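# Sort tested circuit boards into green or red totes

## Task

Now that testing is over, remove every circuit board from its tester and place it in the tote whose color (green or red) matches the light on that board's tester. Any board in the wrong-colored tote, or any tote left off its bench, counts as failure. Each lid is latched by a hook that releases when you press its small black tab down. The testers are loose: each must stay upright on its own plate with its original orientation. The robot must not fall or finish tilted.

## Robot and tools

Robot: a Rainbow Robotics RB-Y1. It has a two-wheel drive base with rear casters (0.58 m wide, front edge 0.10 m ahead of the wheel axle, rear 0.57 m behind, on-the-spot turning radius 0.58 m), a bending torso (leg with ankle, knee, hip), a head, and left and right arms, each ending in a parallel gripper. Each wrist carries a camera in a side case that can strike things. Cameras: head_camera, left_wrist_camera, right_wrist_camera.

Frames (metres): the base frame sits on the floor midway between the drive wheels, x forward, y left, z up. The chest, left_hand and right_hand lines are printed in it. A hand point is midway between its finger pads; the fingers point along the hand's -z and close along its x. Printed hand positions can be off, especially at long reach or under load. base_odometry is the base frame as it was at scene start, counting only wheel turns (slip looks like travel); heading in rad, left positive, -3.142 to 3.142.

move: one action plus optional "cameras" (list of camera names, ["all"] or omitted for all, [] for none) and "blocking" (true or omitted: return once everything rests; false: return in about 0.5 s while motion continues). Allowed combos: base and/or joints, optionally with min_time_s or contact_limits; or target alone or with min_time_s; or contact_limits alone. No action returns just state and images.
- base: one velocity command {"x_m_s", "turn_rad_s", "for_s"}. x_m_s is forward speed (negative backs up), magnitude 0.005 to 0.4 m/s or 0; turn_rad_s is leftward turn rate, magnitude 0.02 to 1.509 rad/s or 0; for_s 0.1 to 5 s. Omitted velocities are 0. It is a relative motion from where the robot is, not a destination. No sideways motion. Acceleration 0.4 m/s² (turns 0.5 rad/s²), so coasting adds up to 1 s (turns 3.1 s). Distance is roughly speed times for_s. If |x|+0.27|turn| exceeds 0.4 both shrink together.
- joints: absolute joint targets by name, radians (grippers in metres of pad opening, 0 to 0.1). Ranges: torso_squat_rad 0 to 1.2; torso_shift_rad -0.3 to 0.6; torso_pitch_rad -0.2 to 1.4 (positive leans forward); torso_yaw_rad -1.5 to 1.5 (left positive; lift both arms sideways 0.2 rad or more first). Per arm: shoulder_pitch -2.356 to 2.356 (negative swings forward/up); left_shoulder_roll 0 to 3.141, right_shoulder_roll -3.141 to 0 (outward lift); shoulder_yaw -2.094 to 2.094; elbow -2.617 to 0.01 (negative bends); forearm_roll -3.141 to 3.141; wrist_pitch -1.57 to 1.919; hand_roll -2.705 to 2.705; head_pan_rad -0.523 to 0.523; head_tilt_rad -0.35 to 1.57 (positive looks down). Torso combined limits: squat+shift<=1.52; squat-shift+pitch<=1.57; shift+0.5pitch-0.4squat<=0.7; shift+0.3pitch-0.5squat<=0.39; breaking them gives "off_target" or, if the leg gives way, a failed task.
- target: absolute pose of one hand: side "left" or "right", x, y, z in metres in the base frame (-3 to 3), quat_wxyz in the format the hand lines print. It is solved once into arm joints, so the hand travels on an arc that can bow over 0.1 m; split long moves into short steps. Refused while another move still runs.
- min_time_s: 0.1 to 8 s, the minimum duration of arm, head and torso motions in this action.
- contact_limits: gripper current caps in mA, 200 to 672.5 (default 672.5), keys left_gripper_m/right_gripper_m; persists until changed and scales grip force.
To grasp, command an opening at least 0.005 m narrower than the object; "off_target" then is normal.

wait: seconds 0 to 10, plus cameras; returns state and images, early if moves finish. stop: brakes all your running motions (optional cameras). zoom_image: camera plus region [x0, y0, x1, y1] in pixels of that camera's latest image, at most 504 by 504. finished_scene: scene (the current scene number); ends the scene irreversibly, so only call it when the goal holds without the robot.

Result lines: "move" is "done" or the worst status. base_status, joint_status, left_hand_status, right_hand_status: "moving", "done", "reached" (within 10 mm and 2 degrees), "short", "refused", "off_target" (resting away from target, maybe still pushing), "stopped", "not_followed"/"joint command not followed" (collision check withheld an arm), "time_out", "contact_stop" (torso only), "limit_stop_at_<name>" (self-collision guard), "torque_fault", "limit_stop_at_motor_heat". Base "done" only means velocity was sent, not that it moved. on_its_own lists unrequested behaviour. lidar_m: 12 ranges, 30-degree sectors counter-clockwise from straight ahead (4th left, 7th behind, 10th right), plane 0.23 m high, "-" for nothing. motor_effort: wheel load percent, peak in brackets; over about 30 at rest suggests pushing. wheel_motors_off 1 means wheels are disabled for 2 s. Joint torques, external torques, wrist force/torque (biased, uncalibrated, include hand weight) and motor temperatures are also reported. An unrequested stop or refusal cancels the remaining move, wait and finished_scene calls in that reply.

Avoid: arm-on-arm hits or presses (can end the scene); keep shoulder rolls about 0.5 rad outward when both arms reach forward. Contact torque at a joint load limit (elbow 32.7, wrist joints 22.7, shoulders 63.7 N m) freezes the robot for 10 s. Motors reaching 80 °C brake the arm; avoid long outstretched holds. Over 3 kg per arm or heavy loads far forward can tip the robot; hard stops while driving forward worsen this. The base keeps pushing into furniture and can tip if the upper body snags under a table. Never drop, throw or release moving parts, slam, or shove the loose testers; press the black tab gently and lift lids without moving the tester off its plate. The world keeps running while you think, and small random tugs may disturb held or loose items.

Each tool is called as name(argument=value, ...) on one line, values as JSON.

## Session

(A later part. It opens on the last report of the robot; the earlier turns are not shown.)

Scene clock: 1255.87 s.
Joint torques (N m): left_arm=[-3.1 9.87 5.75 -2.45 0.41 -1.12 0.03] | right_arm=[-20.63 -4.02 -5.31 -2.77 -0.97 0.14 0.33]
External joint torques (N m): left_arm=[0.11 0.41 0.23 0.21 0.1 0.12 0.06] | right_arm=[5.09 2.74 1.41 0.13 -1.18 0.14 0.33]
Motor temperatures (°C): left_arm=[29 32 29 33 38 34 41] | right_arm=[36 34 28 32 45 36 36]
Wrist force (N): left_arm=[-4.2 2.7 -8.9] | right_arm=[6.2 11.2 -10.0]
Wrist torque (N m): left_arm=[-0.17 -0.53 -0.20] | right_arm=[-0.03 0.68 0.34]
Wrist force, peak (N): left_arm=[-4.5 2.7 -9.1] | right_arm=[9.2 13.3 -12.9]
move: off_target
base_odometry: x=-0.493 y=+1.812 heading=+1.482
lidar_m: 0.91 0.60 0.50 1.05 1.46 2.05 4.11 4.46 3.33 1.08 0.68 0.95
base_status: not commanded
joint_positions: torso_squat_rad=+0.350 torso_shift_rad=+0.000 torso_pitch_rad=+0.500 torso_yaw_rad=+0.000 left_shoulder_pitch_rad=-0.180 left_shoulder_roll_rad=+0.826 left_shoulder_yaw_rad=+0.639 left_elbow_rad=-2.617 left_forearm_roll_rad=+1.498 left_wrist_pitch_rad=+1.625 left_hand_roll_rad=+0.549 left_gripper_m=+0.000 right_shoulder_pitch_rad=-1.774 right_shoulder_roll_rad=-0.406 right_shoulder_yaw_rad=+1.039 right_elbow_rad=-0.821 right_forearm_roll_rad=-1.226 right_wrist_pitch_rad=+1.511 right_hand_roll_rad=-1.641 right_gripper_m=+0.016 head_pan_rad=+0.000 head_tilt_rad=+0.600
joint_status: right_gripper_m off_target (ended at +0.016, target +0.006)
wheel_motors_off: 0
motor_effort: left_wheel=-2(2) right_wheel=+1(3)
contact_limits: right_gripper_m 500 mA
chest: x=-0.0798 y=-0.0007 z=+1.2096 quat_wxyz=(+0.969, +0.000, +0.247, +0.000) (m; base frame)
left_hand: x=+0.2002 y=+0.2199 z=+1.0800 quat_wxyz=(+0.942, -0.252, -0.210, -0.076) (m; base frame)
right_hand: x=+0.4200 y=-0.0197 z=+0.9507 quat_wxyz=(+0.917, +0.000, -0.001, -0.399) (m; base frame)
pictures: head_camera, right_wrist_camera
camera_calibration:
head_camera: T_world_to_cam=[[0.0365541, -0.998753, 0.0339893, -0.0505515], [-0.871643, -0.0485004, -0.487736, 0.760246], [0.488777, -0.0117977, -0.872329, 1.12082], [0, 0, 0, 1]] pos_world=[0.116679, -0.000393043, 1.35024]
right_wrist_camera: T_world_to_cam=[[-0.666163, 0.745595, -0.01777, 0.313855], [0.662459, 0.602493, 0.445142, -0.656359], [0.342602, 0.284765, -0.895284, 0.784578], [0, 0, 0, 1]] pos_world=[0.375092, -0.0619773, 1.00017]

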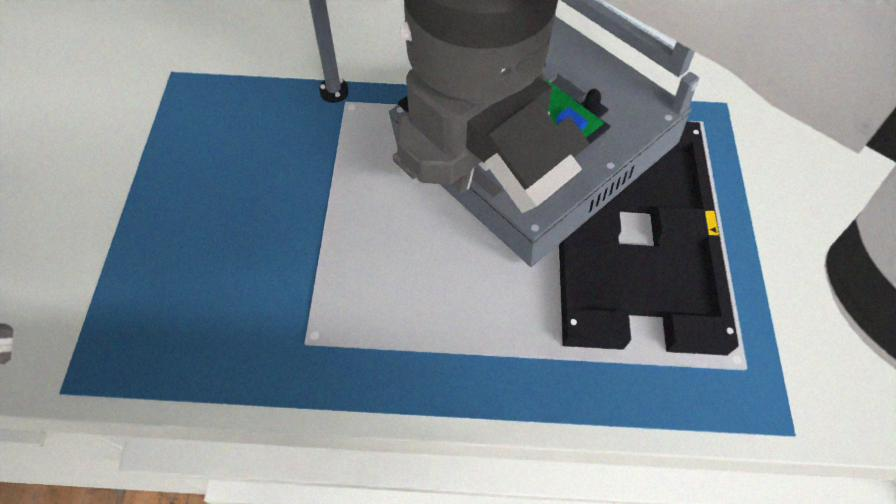

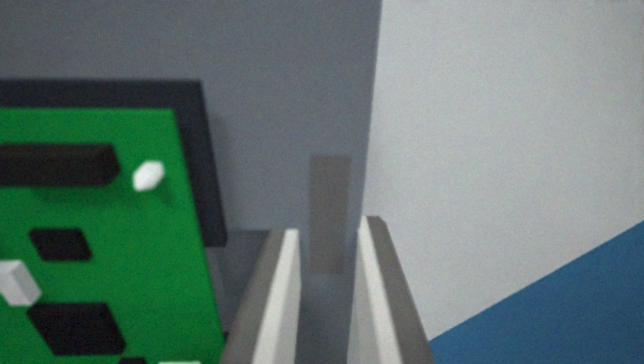

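move(contact_limits={"right_gripper_m":672})

move(target={"side":"right","x":0.419,"y":-0.017,"z":0.960,"quat_wxyz":[0.917,0,0,-0.399]}, min_time_s=1, cameras=["head_camera","right_wrist_camera"])

move(target={"side":"right","x":0.411,"y":0.008,"z":0.960,"quat_wxyz":[0.917,0,0,-0.399]}, min_time_s=2, cameras=["head_camera","right_wrist_camera"])

Scene clock: 1261.77 s.
Joint torques (N m): left_arm=[-3.06 10.05 5.82 -2.62 0.38 -1.18 -0.02] | right_arm=[-20.68 -3.76 -5.26 -2.8 -1.1 0.03 0.28]
External joint torques (N m): left_arm=[0.15 0.59 0.3 0.04 0.07 0.06 0.01] | right_arm=[5.04 3 1.45 0.11 -1.31 0.02 0.28]
Motor temperatures (°C): left_arm=[29 32 29 33 38 34 41] | right_arm=[36 34 28 32 45 36 36]
Wrist force (N): left_arm=[-4.4 2.7 -8.9] | right_arm=[6.9 11.1 -10.0]
Wrist torque (N m): left_arm=[-0.18 -0.56 -0.21] | right_arm=[-0.06 0.65 0.30]
Wrist force, peak (N): left_arm=[-4.5 2.9 -9.1] | right_arm=[6.6 11.2 -10.1]
base_odometry: x=-0.493 y=+1.812 heading=+1.482
lidar_m: 0.91 0.60 0.50 1.05 1.46 2.05 4.11 4.46 3.34 1.08 0.68 0.95
base_status: not commanded
joint_positions: torso_squat_rad=+0.350 torso_shift_rad=+0.000 torso_pitch_rad=+0.500 torso_yaw_rad=+0.000 left_shoulder_pitch_rad=-0.180 left_shoulder_roll_rad=+0.826 left_shoulder_yaw_rad=+0.639 left_elbow_rad=-2.617 left_forearm_roll_rad=+1.498 left_wrist_pitch_rad=+1.625 left_hand_roll_rad=+0.549 left_gripper_m=+0.000 right_shoulder_pitch_rad=-1.774 right_shoulder_roll_rad=-0.406 right_shoulder_yaw_rad=+1.039 right_elbow_rad=-0.821 right_forearm_roll_rad=-1.226 right_wrist_pitch_rad=+1.511 right_hand_roll_rad=-1.641 right_gripper_m=+0.015 head_pan_rad=+0.000 head_tilt_rad=+0.600
joint_status: not commanded
wheel_motors_off: 0
motor_effort: left_wheel=-1(1) right_wheel=+2(3)
contact_limits: right_gripper_m 672 mA
chest: x=-0.0798 y=-0.0007 z=+1.2096 quat_wxyz=(+0.969, +0.000, +0.247, +0.000) (m; base frame)
left_hand: x=+0.2002 y=+0.2199 z=+1.0800 quat_wxyz=(+0.942, -0.252, -0.210, -0.076) (m; base frame)
right_hand: x=+0.4200 y=-0.0197 z=+0.9507 quat_wxyz=(+0.917, +0.000, -0.001, -0.399) (m; base frame)
pictures: head_camera, left_wrist_camera, right_wrist_camera
camera_calibration:
head_camera: T_world_to_cam=[[0.036554, -0.998753, 0.0339892, -0.0505514], [-0.871643, -0.0485003, -0.487736, 0.760246], [0.488776, -0.0117977, -0.872329, 1.12082], [0, 0, 0, 1]] pos_world=[0.116679, -0.000393148, 1.35024]
left_wrist_camera: T_world_to_cam=[[0.908309, -0.0309977, 0.41715, -0.62686], [-0.374356, -0.505184, 0.77759, -0.619451], [0.186634, -0.862455, -0.470467, 0.729437], [0, 0, 0, 1]] pos_world=[0.201349, 0.296738, 1.08635]
right_wrist_camera: T_world_to_cam=[[-0.66616, 0.745597, -0.0177846, 0.313873], [0.662456, 0.602496, 0.445141, -0.656358], [0.342611, 0.284754, -0.895284, 0.784573], [0, 0, 0, 1]] pos_world=[0.375094, -0.0619801, 1.00017]

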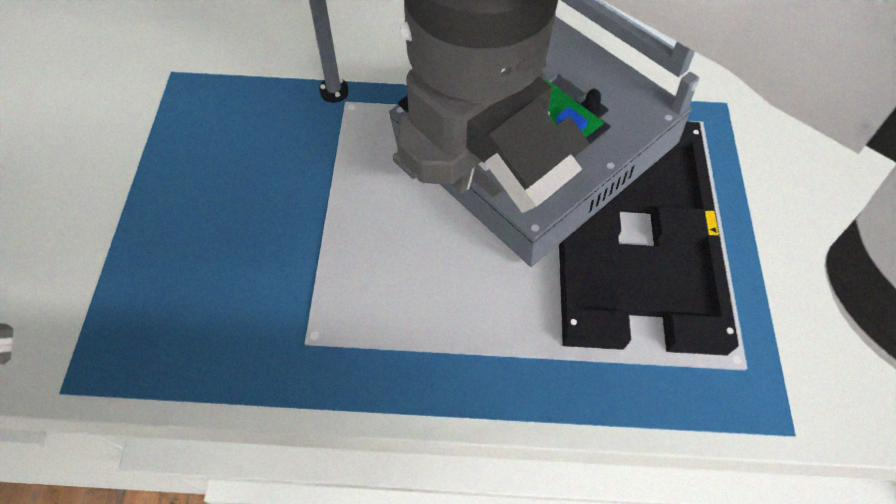

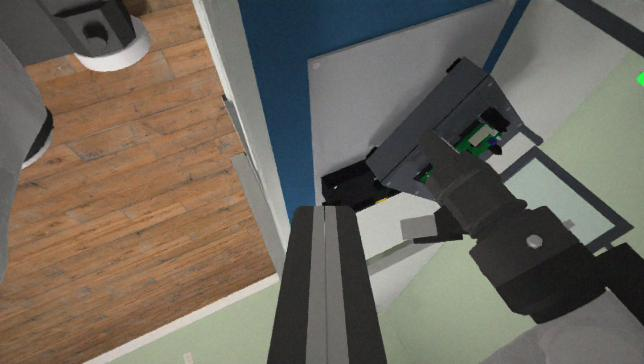

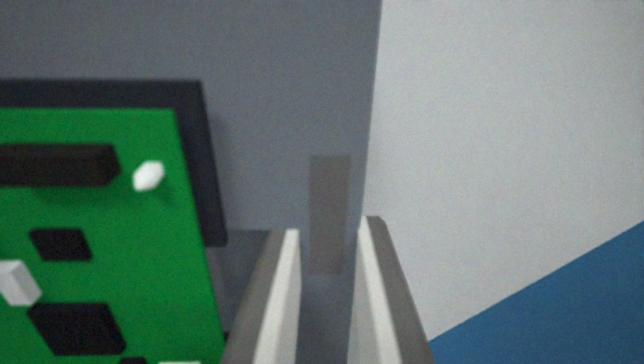

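Scene clock: 1263.10 s.
Joint torques (N m): left_arm=[-3.21 9.75 6.02 -2.55 0.4 -1.19 -0.02] | right_arm=[-30.41 -7.49 -9.9 -4.7 -0.47 0.13 -0.37]
External joint torques (N m): left_arm=[0 0.3 0.5 0.11 0.08 0.05 0.01] | right_arm=[-4.67 -0.69 -3.08 -1.81 -0.67 0.12 -0.37]
Motor temperatures (°C): left_arm=[29 32 29 33 38 34 41] | right_arm=[36 34 28 32 45 36 36]
Wrist force (N): left_arm=[-4.2 2.6 -9.1] | right_arm=[5.3 10.5 -24.4]
Wrist torque (N m): left_arm=[-0.17 -0.54 -0.20] | right_arm=[-0.10 1.28 0.45]
Wrist force, peak (N): left_arm=[-4.5 2.5 -9.2] | right_arm=[5.8 10.5 -25.4]
move: done
base_odometry: x=-0.493 y=+1.812 heading=+1.482
lidar_m: 0.91 0.60 0.50 1.06 1.47 2.05 4.11 4.47 3.33 1.08 0.68 0.95
base_status: not commanded
joint_positions: torso_squat_rad=+0.350 torso_shift_rad=+0.000 torso_pitch_rad=+0.500 torso_yaw_rad=+0.000 left_shoulder_pitch_rad=-0.180 left_shoulder_roll_rad=+0.826 left_shoulder_yaw_rad=+0.639 left_elbow_rad=-2.617 left_forearm_roll_rad=+1.498 left_wrist_pitch_rad=+1.625 left_hand_roll_rad=+0.549 left_gripper_m=+0.000 right_shoulder_pitch_rad=-1.786 right_shoulder_roll_rad=-0.409 right_shoulder_yaw_rad=+1.035 right_elbow_rad=-0.834 right_forearm_roll_rad=-1.233 right_wrist_pitch_rad=+1.532 right_hand_roll_rad=-1.651 right_gripper_m=+0.015 head_pan_rad=+0.000 head_tilt_rad=+0.600
joint_status: all done
wheel_motors_off: 0
motor_effort: left_wheel=-1(2) right_wheel=+2(3)
contact_limits: right_gripper_m 672 mA
chest: x=-0.0796 y=-0.0007 z=+1.2096 quat_wxyz=(+0.969, +0.000, +0.247, +0.000) (m; base frame)
left_hand: x=+0.2003 y=+0.2199 z=+1.0798 quat_wxyz=(+0.942, -0.252, -0.210, -0.076) (m; base frame)
right_hand: x=+0.4188 y=-0.0174 z=+0.9587 quat_wxyz=(+0.917, -0.001, +0.001, -0.399) (m; base frame)
right_hand_status: reached (checked arc, planned for 1.0 s): 1 mm and 0.1 deg off.
pictures: head_camera, right_wrist_camera
camera_calibration:
head_camera: T_world_to_cam=[[0.0365684, -0.998753, 0.033974, -0.0505371], [-0.871842, -0.0485006, -0.487379, 0.759937], [0.488419, -0.0117973, -0.872529, 1.1209], [0, 0, 0, 1]] pos_world=[0.116925, -0.000393157, 1.35011]
right_wrist_camera: T_world_to_cam=[[-0.666422, 0.745388, -0.0166932, 0.310571], [0.663756, 0.603338, 0.442053, -0.658097], [0.339573, 0.283514, -0.896834, 0.794222], [0, 0, 0, 1]] pos_world=[0.374092, -0.0596134, 1.00838]

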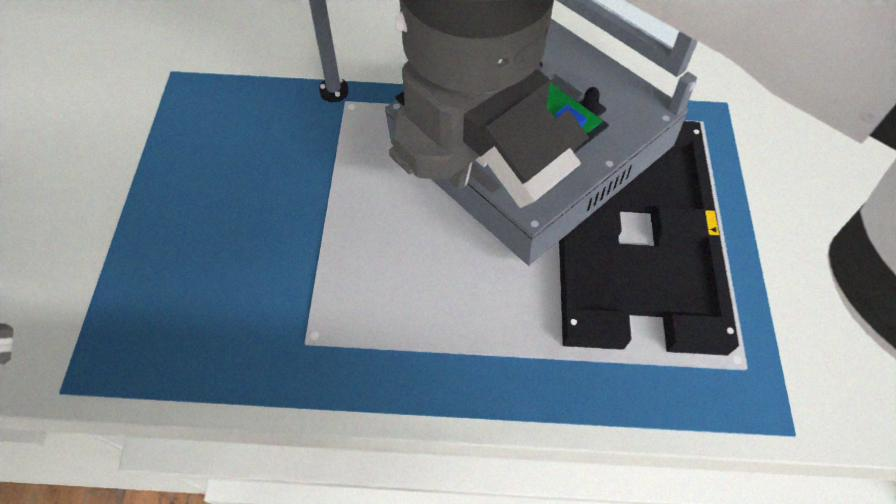

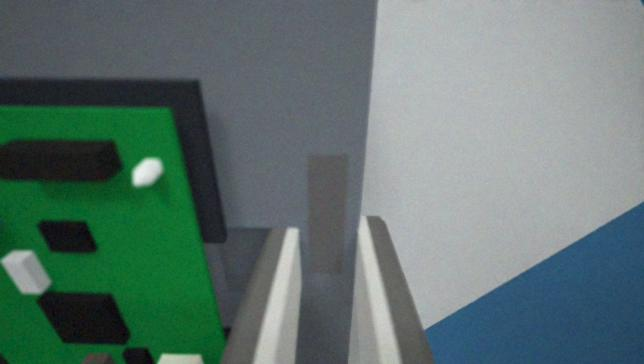

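Scene clock: 1265.43 s.
Joint torques (N m): left_arm=[-3.1 9.75 5.93 -2.53 0.45 -1.12 -0.07] | right_arm=[-31.5 -3.84 -7.64 -3.45 0.45 -0.64 -0.19]
External joint torques (N m): left_arm=[0.11 0.3 0.42 0.14 0.14 0.12 -0.04] | right_arm=[-5.83 2.61 -1.09 -0.5 0.25 -0.65 -0.19]
Motor temperatures (°C): left_arm=[29 32 29 33 38 34 41] | right_arm=[36 34 28 32 45 36 36]
Wrist force (N): left_arm=[-4.3 2.8 -8.9] | right_arm=[4.6 10.1 -26.9]
Wrist torque (N m): left_arm=[-0.17 -0.56 -0.19] | right_arm=[-0.20 1.52 0.45]
Wrist force, peak (N): left_arm=[-4.5 2.7 -9.1] | right_arm=[4.7 10.1 -27.4]
move: done
base_odometry: x=-0.493 y=+1.812 heading=+1.482
lidar_m: 0.91 0.61 0.51 1.05 1.47 2.05 4.12 4.46 3.33 1.09 0.68 0.94
base_status: not commanded
joint_positions: torso_squat_rad=+0.350 torso_shift_rad=+0.000 torso_pitch_rad=+0.500 torso_yaw_rad=+0.000 left_shoulder_pitch_rad=-0.180 left_shoulder_roll_rad=+0.826 left_shoulder_yaw_rad=+0.639 left_elbow_rad=-2.617 left_forearm_roll_rad=+1.498 left_wrist_pitch_rad=+1.625 left_hand_roll_rad=+0.549 left_gripper_m=+0.000 right_shoulder_pitch_rad=-1.810 right_shoulder_roll_rad=-0.346 right_shoulder_yaw_rad=+1.040 right_elbow_rad=-0.797 right_forearm_roll_rad=-1.226 right_wrist_pitch_rad=+1.530 right_hand_roll_rad=-1.683 right_gripper_m=+0.015 head_pan_rad=+0.000 head_tilt_rad=+0.600
joint_status: all done
wheel_motors_off: 0
motor_effort: left_wheel=+1(2) right_wheel=+2(3)
contact_limits: right_gripper_m 672 mA
chest: x=-0.0795 y=-0.0007 z=+1.2096 quat_wxyz=(+0.969, +0.000, +0.248, +0.000) (m; base frame)
left_hand: x=+0.2003 y=+0.2199 z=+1.0798 quat_wxyz=(+0.942, -0.252, -0.210, -0.076) (m; base frame)
right_hand: x=+0.4107 y=+0.0073 z=+0.9592 quat_wxyz=(+0.917, -0.001, +0.001, -0.400) (m; base frame)
right_hand_status: reached (checked arc, planned for 2.0 s): 1 mm and 0.1 deg off.
pictures: head_camera, right_wrist_camera
camera_calibration:
head_camera: T_world_to_cam=[[0.0365703, -0.998753, 0.033972, -0.0505351], [-0.871874, -0.0485005, -0.487322, 0.759885], [0.488362, -0.0117978, -0.872561, 1.12091], [0, 0, 0, 1]] pos_world=[0.116961, -0.000393101, 1.35009]
right_wrist_camera: T_world_to_cam=[[-0.665722, 0.746018, -0.0164973, 0.286307], [0.664095, 0.602409, 0.442811, -0.668668], [0.340283, 0.283833, -0.896463, 0.789735], [0, 0, 0, 1]] pos_world=[0.365926, -0.0349321, 1.00878]

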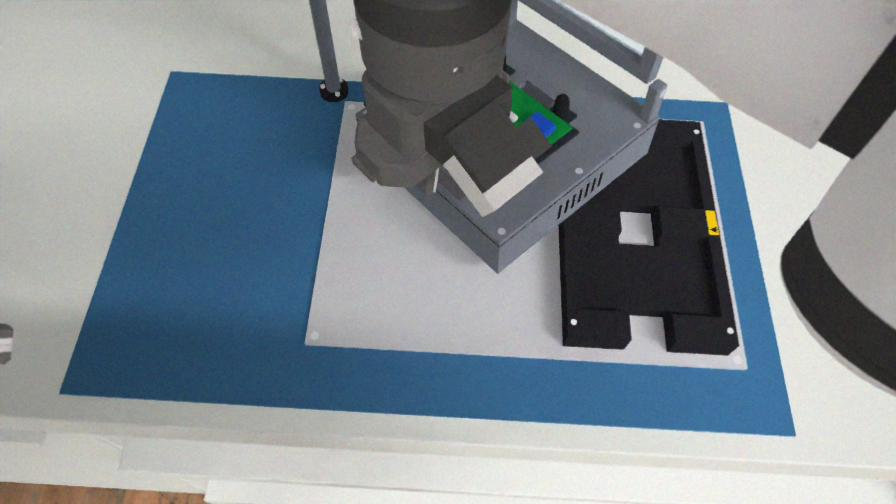

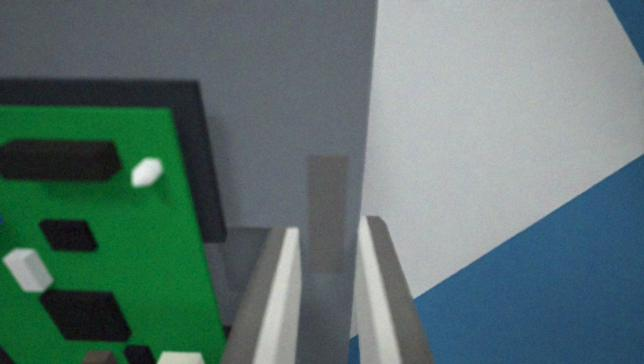

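move(target={"side":"right","x":0.398,"y":0.048,"z":0.960,"quat_wxyz":[0.917,0,0,-0.399]}, min_time_s=2.5, cameras=["head_camera"])

move(target={"side":"right","x":0.384,"y":0.088,"z":0.960,"quat_wxyz":[0.917,0,0,-0.399]}, min_time_s=2.5, cameras=["head_camera"])

Scene clock: 1278.93 s.
Joint torques (N m): left_arm=[-3.07 9.91 5.99 -2.51 0.36 -1.17 -0.11] | right_arm=[-36.08 9.15 -12.13 -9.66 -4.44 -3.55 -0.63]
External joint torques (N m): left_arm=[0.13 0.45 0.47 0.16 0.05 0.07 -0.08] | right_arm=[-10.61 15.19 -6.38 -6.68 -4.65 -3.56 -0.63]
Motor temperatures (°C): left_arm=[29 32 29 33 38 34 41] | right_arm=[37 34 28 32 45 36 36]
Wrist force (N): left_arm=[-4.5 2.4 -8.9] | right_arm=[24.9 2.1 -34.2]
Wrist torque (N m): left_arm=[-0.13 -0.55 -0.20] | right_arm=[-0.59 0.97 0.74]
Wrist force, peak (N): left_arm=[-4.2 2.6 -9.3] | right_arm=[25.2 1.8 -34.7]
move: done
base_odometry: x=-0.493 y=+1.812 heading=+1.482
lidar_m: 0.91 0.60 0.51 1.05 1.47 2.04 4.11 4.46 3.33 1.08 0.68 0.94
base_status: not commanded
joint_positions: torso_squat_rad=+0.350 torso_shift_rad=+0.000 torso_pitch_rad=+0.501 torso_yaw_rad=+0.000 left_shoulder_pitch_rad=-0.180 left_shoulder_roll_rad=+0.826 left_shoulder_yaw_rad=+0.639 left_elbow_rad=-2.617 left_forearm_roll_rad=+1.498 left_wrist_pitch_rad=+1.625 left_hand_roll_rad=+0.549 left_gripper_m=+0.000 right_shoulder_pitch_rad=-1.856 right_shoulder_roll_rad=-0.229 right_shoulder_yaw_rad=+1.048 right_elbow_rad=-0.690 right_forearm_roll_rad=-1.217 right_wrist_pitch_rad=+1.516 right_hand_roll_rad=-1.711 right_gripper_m=+0.016 head_pan_rad=+0.000 head_tilt_rad=+0.600
joint_status: all done
wheel_motors_off: 0
motor_effort: left_wheel=-1(4) right_wheel=+3(3)
contact_limits: right_gripper_m 672 mA
chest: x=-0.0793 y=-0.0010 z=+1.2095 quat_wxyz=(+0.969, +0.001, +0.248, +0.000) (m; base frame)
left_hand: x=+0.2006 y=+0.2196 z=+1.0796 quat_wxyz=(+0.942, -0.252, -0.209, -0.076) (m; base frame)
right_hand: x=+0.3988 y=+0.0441 z=+0.9584 quat_wxyz=(+0.916, -0.001, -0.001, -0.402) (m; base frame)
right_hand_status: reached (checked arc, planned for 2.5 s): 4 mm and 0.4 deg off.
pictures: head_camera
camera_calibration:
head_camera: T_world_to_cam=[[0.0361973, -0.998772, 0.0338161, -0.0505883], [-0.87208, -0.0480942, -0.486995, 0.759642], [0.488023, -0.0118624, -0.87275, 1.12096], [0, 0, 0, 1]] pos_world=[0.117246, -0.000694512, 1.34997]

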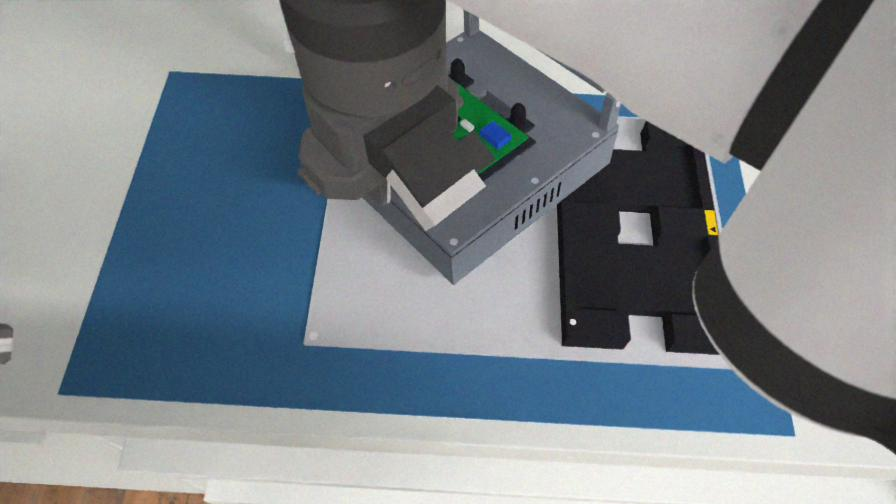

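Scene clock: 1290.53 s.
Joint torques (N m): left_arm=[-3.21 9.31 5.58 -2.42 0.48 -1.22 -0.05] | right_arm=[-35.94 29.88 -19.29 -20.05 -13.12 -7.56 0.17]
External joint torques (N m): left_arm=[-0.02 -0.15 0.06 0.24 0.17 0.02 -0.02] | right_arm=[-10.54 35.92 -14.57 -17.19 -13.37 -7.6 0.17]
External joint torques when the fault began: right_arm=[-19.77 63.46 -23.46 -29.58 -22.54 -15.6 0.6]
Motor temperatures (°C): left_arm=[29 32 29 33 38 34 41] | right_arm=[38 35 29 33 49 37 36]
Wrist force (N): left_arm=[-4.3 2.4 -8.8] | right_arm=[58.3 -11.0 -30.9]
Wrist torque (N m): left_arm=[-0.13 -0.56 -0.20] | right_arm=[-0.56 -0.27 0.49]
Wrist force, peak (N): left_arm=[-4.8 3.4 -9.0] | right_arm=[99.0 -35.2 -38.2]
move: torque_fault
TORQUE FAULT: right_elbow_rad reached its load limit. The robot stopped for 10 seconds, dropped its targets and accepts commands again. The stop added 8.9 s to the call.
base_odometry: x=-0.493 y=+1.812 heading=+1.481
lidar_m: 0.91 0.59 0.51 1.05 1.47 2.04 4.11 4.47 3.34 1.09 0.68 0.94
base_status: not commanded
joint_positions: torso_squat_rad=+0.350 torso_shift_rad=+0.000 torso_pitch_rad=+0.501 torso_yaw_rad=-0.001 left_shoulder_pitch_rad=-0.180 left_shoulder_roll_rad=+0.826 left_shoulder_yaw_rad=+0.639 left_elbow_rad=-2.617 left_forearm_roll_rad=+1.498 left_wrist_pitch_rad=+1.626 left_hand_roll_rad=+0.549 left_gripper_m=+0.000 right_shoulder_pitch_rad=-1.891 right_shoulder_roll_rad=-0.152 right_shoulder_yaw_rad=+1.055 right_elbow_rad=-0.561 right_forearm_roll_rad=-1.207 right_wrist_pitch_rad=+1.501 right_hand_roll_rad=-1.710 right_gripper_m=+0.016 head_pan_rad=+0.000 head_tilt_rad=+0.600
joint_status: right_shoulder_pitch_rad torque_fault (moved -0.035 of -0.066); right_shoulder_roll_rad torque_fault (moved +0.077 of +0.149); right_elbow_rad torque_fault (moved +0.129 of +0.167); right_forearm_roll_rad torque_fault (moved +0.010 of +0.003); right_wrist_pitch_rad torque_fault (moved -0.015 of -0.032); the others done
wheel_motors_off: 0
on_its_own: right_shoulder_pitch_rad is held at -1.894, not at your -1.922, since a torque_fault; right_shoulder_roll_rad is held at -0.143, not at your -0.080, since a torque_fault; right_elbow_rad is held at -0.565, not at your -0.523, since a torque_fault; right_wrist_pitch_rad is held at +1.499, not at your +1.484, since a torque_fault
motor_effort: left_wheel=-19(30) right_wheel=+10(14)
contact_limits: right_gripper_m 672 mA
chest: x=-0.0792 y=-0.0015 z=+1.2095 quat_wxyz=(+0.969, +0.001, +0.248, +0.000) (m; base frame)
left_hand: x=+0.2009 y=+0.2189 z=+1.0797 quat_wxyz=(+0.942, -0.252, -0.209, -0.077) (m; base frame)
right_hand: x=+0.3983 y=+0.0524 z=+0.9549 quat_wxyz=(+0.908, -0.010, -0.007, -0.418) (m; base frame)
right_hand_status: short (checked arc, planned for 2.5 s): torque_fault, 39 mm and 2.8 deg off.
pictures: head_camera
camera_calibration:
head_camera: T_world_to_cam=[[0.0353393, -0.99882, 0.0333212, -0.0506188], [-0.872189, -0.0471021, -0.486895, 0.759591], [0.48789, -0.0118559, -0.872824, 1.12096], [0, 0, 0, 1]] pos_world=[0.117391, -0.00149072, 1.34993]

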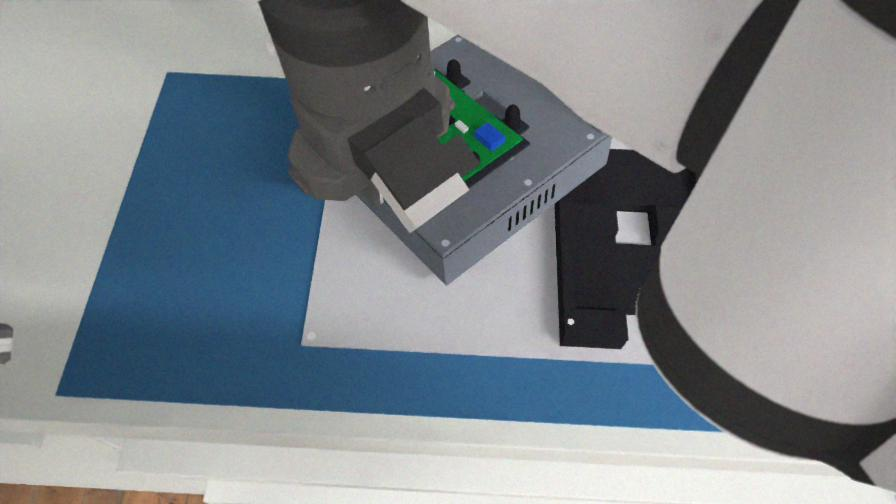

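wait(seconds=0.1)

zoom_image(camera="left_wrist_camera", region=[240, 0, 644, 364])

Scene clock: 1303.87 s.
Joint torques (N m): left_arm=[-3.04 9.42 5.73 -2.33 0.53 -1.19 0.01] | right_arm=[-35.89 30.19 -19.37 -20.03 -13.18 -7.54 0.18]
External joint torques (N m): left_arm=[0.15 -0.04 0.21 0.33 0.22 0.05 0.04] | right_arm=[-10.48 36.23 -14.64 -17.17 -13.43 -7.58 0.18]
Motor temperatures (°C): left_arm=[29 32 29 33 38 34 41] | right_arm=[39 35 29 35 53 38 36]
Wrist force (N): left_arm=[-4.0 2.8 -9.2] | right_arm=[58.2 -11.0 -30.9]
Wrist torque (N m): left_arm=[-0.17 -0.52 -0.20] | right_arm=[-0.57 -0.26 0.49]
Wrist force, peak (N): left_arm=[-4.4 2.8 -9.3] | right_arm=[58.4 -11.2 -31.2]
base_odometry: x=-0.493 y=+1.812 heading=+1.481
lidar_m: 0.91 0.60 0.51 1.05 1.47 2.04 4.12 4.47 3.34 1.09 0.69 0.94
base_status: not commanded
joint_positions: torso_squat_rad=+0.350 torso_shift_rad=+0.000 torso_pitch_rad=+0.501 torso_yaw_rad=-0.001 left_shoulder_pitch_rad=-0.180 left_shoulder_roll_rad=+0.826 left_shoulder_yaw_rad=+0.639 left_elbow_rad=-2.617 left_forearm_roll_rad=+1.498 left_wrist_pitch_rad=+1.626 left_hand_roll_rad=+0.549 left_gripper_m=+0.000 right_shoulder_pitch_rad=-1.891 right_shoulder_roll_rad=-0.152 right_shoulder_yaw_rad=+1.055 right_elbow_rad=-0.561 right_forearm_roll_rad=-1.207 right_wrist_pitch_rad=+1.501 right_hand_roll_rad=-1.710 right_gripper_m=+0.016 head_pan_rad=+0.000 head_tilt_rad=+0.600
joint_status: right_shoulder_pitch_rad torque_fault (moved -0.035 of -0.066); right_shoulder_roll_rad torque_fault (moved +0.077 of +0.149); right_elbow_rad torque_fault (moved +0.129 of +0.167); right_forearm_roll_rad torque_fault (moved +0.010 of +0.003); right_wrist_pitch_rad torque_fault (moved -0.015 of -0.032); the others done
wheel_motors_off: 0
on_its_own: right_shoulder_pitch_rad is held at -1.894, not at your -1.922, since a torque_fault; right_shoulder_roll_rad is held at -0.143, not at your -0.080, since a torque_fault; right_elbow_rad is held at -0.565, not at your -0.523, since a torque_fault; right_wrist_pitch_rad is held at +1.499, not at your +1.484, since a torque_fault
motor_effort: left_wheel=-17(30) right_wheel=+12(14)
contact_limits: right_gripper_m 672 mA
chest: x=-0.0792 y=-0.0015 z=+1.2095 quat_wxyz=(+0.969, +0.001, +0.248, +0.000) (m; base frame)
left_hand: x=+0.2009 y=+0.2189 z=+1.0797 quat_wxyz=(+0.942, -0.252, -0.209, -0.077) (m; base frame)
right_hand: x=+0.3983 y=+0.0524 z=+0.9549 quat_wxyz=(+0.908, -0.010, -0.007, -0.418) (m; base frame)
right_hand_status: short (checked arc, planned for 2.5 s): torque_fault, 39 mm and 2.8 deg off.
wait: 0.10 s; at rest from the start
pictures: head_camera, left_wrist_camera, right_wrist_camera
camera_calibration:
head_camera: T_world_to_cam=[[0.0353394, -0.99882, 0.0333214, -0.0506188], [-0.872189, -0.0471022, -0.486896, 0.759591], [0.487891, -0.0118559, -0.872824, 1.12096], [0, 0, 0, 1]] pos_world=[0.117391, -0.00149062, 1.34993]
left_wrist_camera: T_world_to_cam=[[0.90865, -0.0324886, 0.416293, -0.626261], [-0.374286, -0.50534, 0.777523, -0.619407], [0.185109, -0.862309, -0.471337, 0.729534], [0, 0, 0, 1]] pos_world=[0.202173, 0.295726, 1.08617]
right_wrist_camera: T_world_to_cam=[[-0.635093, 0.771448, -0.0390417, 0.252285], [0.68515, 0.585947, 0.432706, -0.683533], [0.356687, 0.24806, -0.900689, 0.77669], [0, 0, 0, 1]] pos_world=[0.351512, 0.013224, 1.00518]

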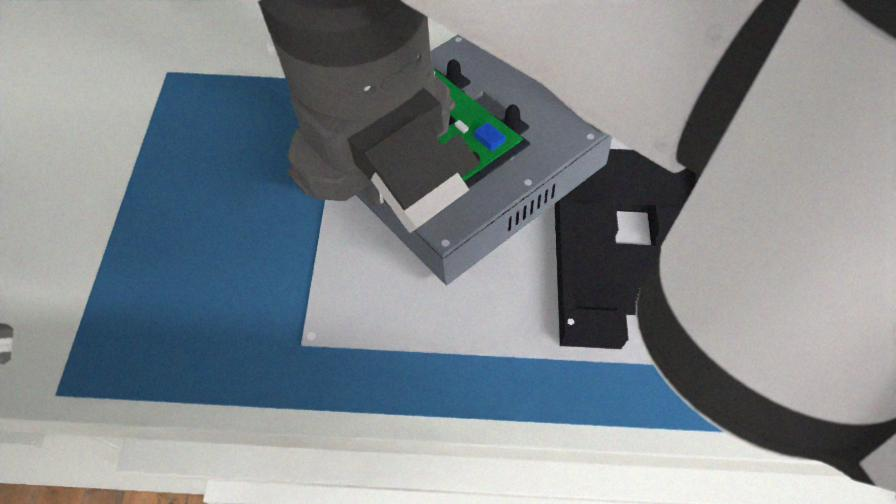

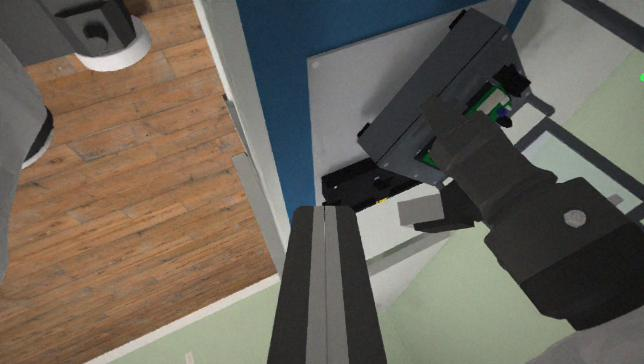

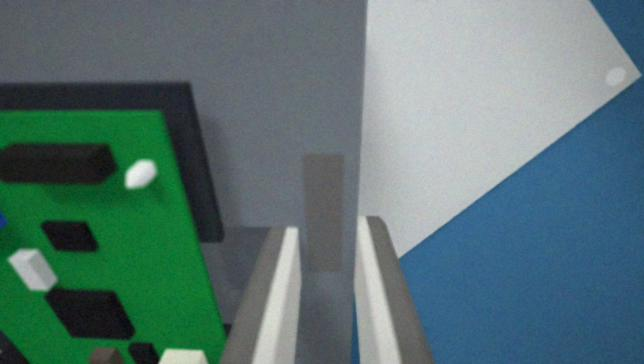

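Scaled by 1.248 from the camera's 644x364 image, which has a finer 920x520 frame.

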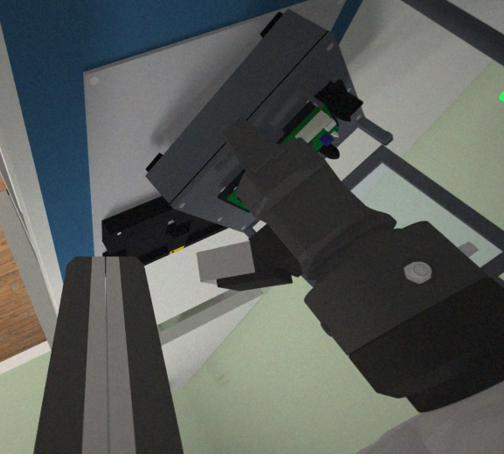

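zoom_image(camera="head_camera", region=[420, 40, 720, 300])

Scaled by 1.680 from the camera's 896x504 image, which has a finer 1280x720 frame.

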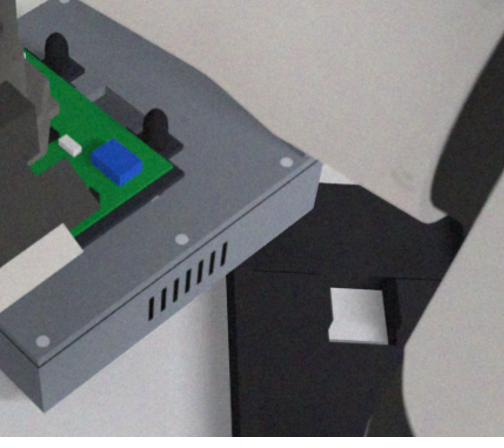

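move(target={"side":"right","x":0.402,"y":0.038,"z":0.958,"quat_wxyz":[0.917,0,0,-0.399]}, min_time_s=1.5, cameras=["head_camera"])

move(target={"side":"right","x":0.402,"y":0.038,"z":0.958,"quat_wxyz":[0.9469,0,0,-0.3214]}, min_time_s=2, cameras=["head_camera"])

Scene clock: 1349.27 s.
Joint torques (N m): left_arm=[-2.93 9.37 5.59 -2.37 0.48 -1.19 -0.03] | right_arm=[-25.81 -11.85 -6.59 -2.36 1.29 0.25 0.58]
External joint torques (N m): left_arm=[0.28 -0.09 0.07 0.3 0.16 0.05 -0.01] | right_arm=[-0.23 -5.67 -1.26 0.56 1.09 0.21 0.58]
Motor temperatures (°C): left_arm=[29 32 29 33 38 34 41] | right_arm=[40 36 30 37 56 39 36]
Wrist force (N): left_arm=[-4.0 2.7 -8.6] | right_arm=[-3.6 11.5 -20.2]
Wrist torque (N m): left_arm=[-0.17 -0.52 -0.20] | right_arm=[-0.35 1.01 0.35]
Wrist force, peak (N): left_arm=[-4.3 2.8 -9.2] | right_arm=[59.4 -8.7 -32.5]
move: done
base_odometry: x=-0.493 y=+1.812 heading=+1.482
lidar_m: 0.91 0.61 0.51 1.06 1.47 2.04 4.12 4.47 3.33 1.08 0.69 0.94
base_status: not commanded
joint_positions: torso_squat_rad=+0.350 torso_shift_rad=+0.000 torso_pitch_rad=+0.500 torso_yaw_rad=+0.000 left_shoulder_pitch_rad=-0.180 left_shoulder_roll_rad=+0.826 left_shoulder_yaw_rad=+0.639 left_elbow_rad=-2.617 left_forearm_roll_rad=+1.498 left_wrist_pitch_rad=+1.626 left_hand_roll_rad=+0.549 left_gripper_m=+0.000 right_shoulder_pitch_rad=-1.867 right_shoulder_roll_rad=-0.216 right_shoulder_yaw_rad=+1.045 right_elbow_rad=-0.635 right_forearm_roll_rad=-1.223 right_wrist_pitch_rad=+1.520 right_hand_roll_rad=-1.667 right_gripper_m=+0.015 head_pan_rad=+0.000 head_tilt_rad=+0.600
joint_status: all done
wheel_motors_off: 0
motor_effort: left_wheel=-6(19) right_wheel=+6(11)
contact_limits: right_gripper_m 672 mA
chest: x=-0.0795 y=-0.0007 z=+1.2096 quat_wxyz=(+0.969, +0.000, +0.248, +0.000) (m; base frame)
left_hand: x=+0.2004 y=+0.2200 z=+1.0798 quat_wxyz=(+0.942, -0.252, -0.210, -0.076) (m; base frame)
right_hand: x=+0.4011 y=+0.0397 z=+0.9578 quat_wxyz=(+0.917, -0.008, +0.003, -0.398) (m; base frame)
right_hand_status: reached (checked arc, planned for 1.5 s): 2 mm and 0.9 deg off.
pictures: head_camera
camera_calibration:
head_camera: T_world_to_cam=[[0.0365952, -0.998753, 0.0339497, -0.050509], [-0.87192, -0.0485102, -0.48724, 0.75981], [0.48828, -0.0117708, -0.872608, 1.12094], [0, 0, 0, 1]] pos_world=[0.117012, -0.000393195, 1.35006]

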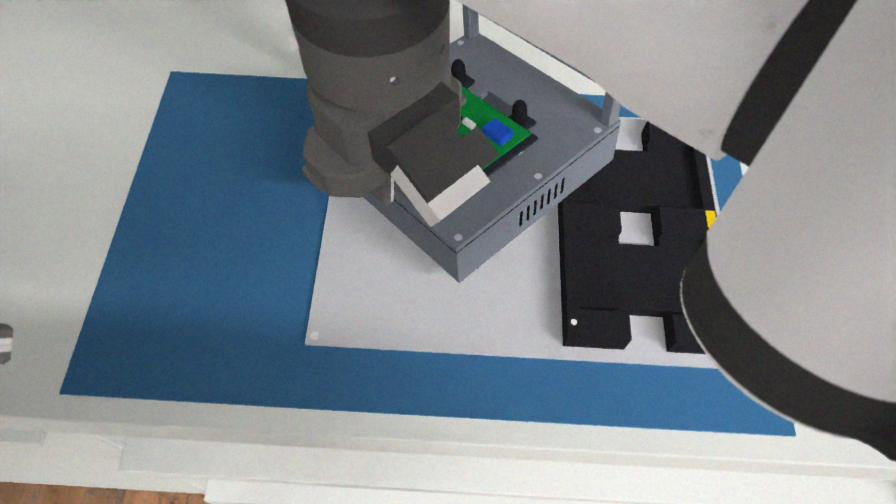

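Scene clock: 1351.60 s.
Joint torques (N m): left_arm=[-2.97 9.38 5.55 -2.35 0.48 -1.22 -0.01] | right_arm=[-25.69 -6.33 -5.42 -4.97 0.24 -1.95 1.99]
External joint torques (N m): left_arm=[0.23 -0.07 0.03 0.32 0.17 0.03 0.02] | right_arm=[-0.14 -0.18 0.36 -2.09 0.02 -1.97 1.99]
Motor temperatures (°C): left_arm=[29 32 29 33 38 34 41] | right_arm=[40 36 30 37 55 39 36]
Wrist force (N): left_arm=[-4.0 2.6 -8.8] | right_arm=[0.5 5.2 -16.3]
Wrist torque (N m): left_arm=[-0.15 -0.52 -0.20] | right_arm=[-0.29 1.00 -0.98]
Wrist force, peak (N): left_arm=[-4.5 2.9 -9.0] | right_arm=[-3.7 11.4 -20.5]
move: done
base_odometry: x=-0.493 y=+1.812 heading=+1.482
lidar_m: 0.91 0.60 0.51 1.05 1.47 2.05 4.11 4.46 3.33 1.09 0.68 0.94
base_status: not commanded
joint_positions: torso_squat_rad=+0.350 torso_shift_rad=+0.000 torso_pitch_rad=+0.500 torso_yaw_rad=+0.000 left_shoulder_pitch_rad=-0.180 left_shoulder_roll_rad=+0.826 left_shoulder_yaw_rad=+0.639 left_elbow_rad=-2.617 left_forearm_roll_rad=+1.498 left_wrist_pitch_rad=+1.626 left_hand_roll_rad=+0.549 left_gripper_m=+0.000 right_shoulder_pitch_rad=-1.853 right_shoulder_roll_rad=-0.244 right_shoulder_yaw_rad=+1.056 right_elbow_rad=-0.692 right_forearm_roll_rad=-1.225 right_wrist_pitch_rad=+1.515 right_hand_roll_rad=-1.538 right_gripper_m=+0.016 head_pan_rad=+0.000 head_tilt_rad=+0.600
joint_status: all done
wheel_motors_off: 0
motor_effort: left_wheel=-4(7) right_wheel=+6(8)
contact_limits: right_gripper_m 672 mA
chest: x=-0.0796 y=-0.0007 z=+1.2096 quat_wxyz=(+0.969, +0.000, +0.247, +0.000) (m; base frame)
left_hand: x=+0.2003 y=+0.2199 z=+1.0798 quat_wxyz=(+0.942, -0.252, -0.210, -0.076) (m; base frame)
right_hand: x=+0.4015 y=+0.0377 z=+0.9578 quat_wxyz=(+0.945, -0.003, -0.001, -0.326) (m; base frame)
right_hand_status: reached (checked arc, planned for 2.0 s): 1 mm and 0.7 deg off.
pictures: head_camera
camera_calibration:
head_camera: T_world_to_cam=[[0.0364868, -0.998755, 0.0340031, -0.0505758], [-0.871837, -0.0484437, -0.487395, 0.759933], [0.488436, -0.0118616, -0.872519, 1.12091], [0, 0, 0, 1]] pos_world=[0.116892, -0.000403088, 1.35012]

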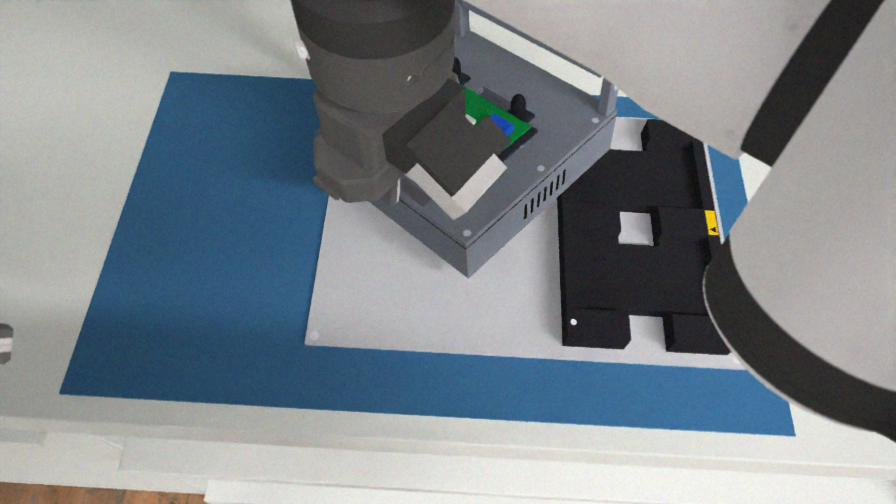

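move(target={"side":"right","x":0.400,"y":0.038,"z":0.958,"quat_wxyz":[0.9703,0,0,-0.2419]}, min_time_s=2, cameras=["head_camera"])

move(target={"side":"right","x":0.398,"y":0.038,"z":0.958,"quat_wxyz":[0.9877,0,0,-0.1564]}, min_time_s=2, cameras=["head_camera"])

Scene clock: 1359.83 s.
Joint torques (N m): left_arm=[-3.02 9.34 5.65 -2.27 0.51 -1.2 -0.02] | right_arm=[-25.14 -2.73 -6.34 -6.36 -0.65 -2.59 2.59]
External joint torques (N m): left_arm=[0.19 -0.11 0.13 0.39 0.2 0.05 0.01] | right_arm=[0.35 3.38 -0.22 -3.54 -0.88 -2.6 2.59]
Motor temperatures (°C): left_arm=[29 32 29 33 38 34 41] | right_arm=[39 35 29 36 53 38 36]
Wrist force (N): left_arm=[-4.1 2.5 -8.9] | right_arm=[2.7 2.3 -14.3]
Wrist torque (N m): left_arm=[-0.14 -0.53 -0.21] | right_arm=[-0.35 0.83 -1.61]
Wrist force, peak (N): left_arm=[-4.5 2.9 -9.2] | right_arm=[0.4 5.2 -16.8]
move: done
base_odometry: x=-0.493 y=+1.812 heading=+1.482
lidar_m: 0.91 0.60 0.51 1.05 1.46 2.04 4.11 4.46 3.34 1.08 0.68 0.95
base_status: not commanded
joint_positions: torso_squat_rad=+0.350 torso_shift_rad=+0.000 torso_pitch_rad=+0.500 torso_yaw_rad=+0.000 left_shoulder_pitch_rad=-0.180 left_shoulder_roll_rad=+0.826 left_shoulder_yaw_rad=+0.639 left_elbow_rad=-2.617 left_forearm_roll_rad=+1.498 left_wrist_pitch_rad=+1.626 left_hand_roll_rad=+0.549 left_gripper_m=+0.000 right_shoulder_pitch_rad=-1.845 right_shoulder_roll_rad=-0.263 right_shoulder_yaw_rad=+1.066 right_elbow_rad=-0.736 right_forearm_roll_rad=-1.230 right_wrist_pitch_rad=+1.513 right_hand_roll_rad=-1.398 right_gripper_m=+0.019 head_pan_rad=+0.000 head_tilt_rad=+0.600
joint_status: all done
wheel_motors_off: 0
motor_effort: left_wheel=-6(7) right_wheel=+6(8)
contact_limits: right_gripper_m 672 mA
chest: x=-0.0796 y=-0.0008 z=+1.2096 quat_wxyz=(+0.969, +0.001, +0.247, +0.000) (m; base frame)
left_hand: x=+0.2003 y=+0.2199 z=+1.0799 quat_wxyz=(+0.942, -0.252, -0.210, -0.076) (m; base frame)
right_hand: x=+0.4000 y=+0.0371 z=+0.9579 quat_wxyz=(+0.969, -0.001, -0.003, -0.247) (m; base frame)
right_hand_status: reached (checked arc, planned for 2.0 s): 1 mm and 0.7 deg off.
pictures: head_camera
camera_calibration:
head_camera: T_world_to_cam=[[0.0363943, -0.99876, 0.0339659, -0.050585], [-0.8718, -0.0483458, -0.487471, 0.759996], [0.488509, -0.0118703, -0.872478, 1.12089], [0, 0, 0, 1]] pos_world=[0.11684, -0.000474251, 1.35015]

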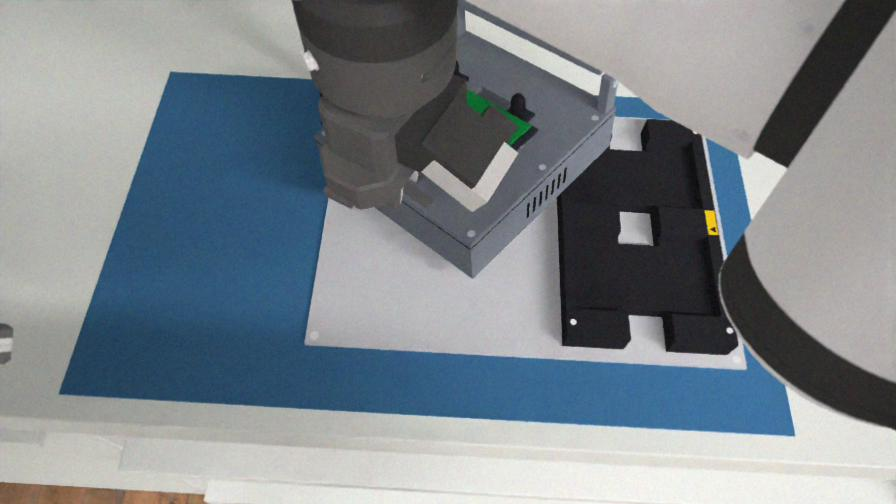

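Scene clock: 1362.17 s.
Joint torques (N m): left_arm=[-3.08 9.34 5.54 -2.34 0.45 -1.16 0] | right_arm=[-25.06 -0.64 -6.61 -7.43 -0.9 -3.68 3.42]
External joint torques (N m): left_arm=[0.13 -0.12 0.02 0.32 0.14 0.08 0.03] | right_arm=[0.38 5.46 -0.21 -4.67 -1.15 -3.67 3.42]
Motor temperatures (°C): left_arm=[29 32 29 33 38 34 41] | right_arm=[39 35 29 36 52 38 36]
Wrist force (N): left_arm=[-4.4 2.4 -8.9] | right_arm=[0.9 -1.9 -11.5]
Wrist torque (N m): left_arm=[-0.14 -0.58 -0.20] | right_arm=[-0.51 0.82 -2.50]
Wrist force, peak (N): left_arm=[-4.3 2.6 -9.3] | right_arm=[3.1 1.2 -14.2]
move: done
base_odometry: x=-0.493 y=+1.812 heading=+1.482
lidar_m: 0.91 0.60 0.50 1.05 1.47 2.04 4.12 4.47 3.33 1.08 0.68 0.94
base_status: not commanded
joint_positions: torso_squat_rad=+0.350 torso_shift_rad=+0.000 torso_pitch_rad=+0.500 torso_yaw_rad=+0.000 left_shoulder_pitch_rad=-0.180 left_shoulder_roll_rad=+0.826 left_shoulder_yaw_rad=+0.639 left_elbow_rad=-2.617 left_forearm_roll_rad=+1.498 left_wrist_pitch_rad=+1.626 left_hand_roll_rad=+0.549 left_gripper_m=+0.000 right_shoulder_pitch_rad=-1.840 right_shoulder_roll_rad=-0.279 right_shoulder_yaw_rad=+1.078 right_elbow_rad=-0.772 right_forearm_roll_rad=-1.237 right_wrist_pitch_rad=+1.511 right_hand_roll_rad=-1.246 right_gripper_m=+0.022 head_pan_rad=+0.000 head_tilt_rad=+0.600
joint_status: all done
wheel_motors_off: 0
motor_effort: left_wheel=-6(6) right_wheel=+8(8)
contact_limits: right_gripper_m 672 mA
chest: x=-0.0797 y=-0.0008 z=+1.2096 quat_wxyz=(+0.969, +0.001, +0.247, +0.000) (m; base frame)
left_hand: x=+0.2003 y=+0.2198 z=+1.0799 quat_wxyz=(+0.942, -0.252, -0.210, -0.076) (m; base frame)
right_hand: x=+0.3983 y=+0.0367 z=+0.9579 quat_wxyz=(+0.987, -0.001, -0.005, -0.163) (m; base frame)
right_hand_status: reached (checked arc, planned for 2.0 s): 1 mm and 0.9 deg off.
pictures: head_camera
camera_calibration:
head_camera: T_world_to_cam=[[0.0363077, -0.998764, 0.0339338, -0.0505947], [-0.871741, -0.0482561, -0.487584, 0.760082], [0.488619, -0.0118784, -0.872416, 1.12087], [0, 0, 0, 1]] pos_world=[0.116753, -0.00053936, 1.35019]

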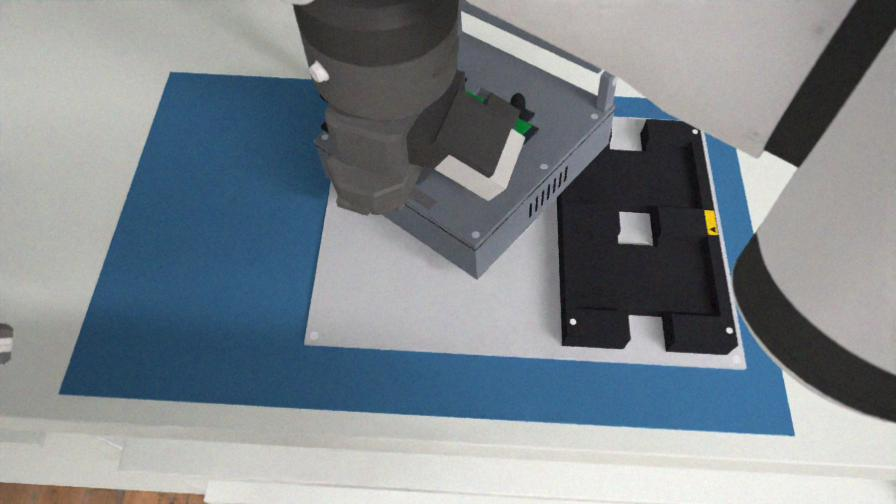

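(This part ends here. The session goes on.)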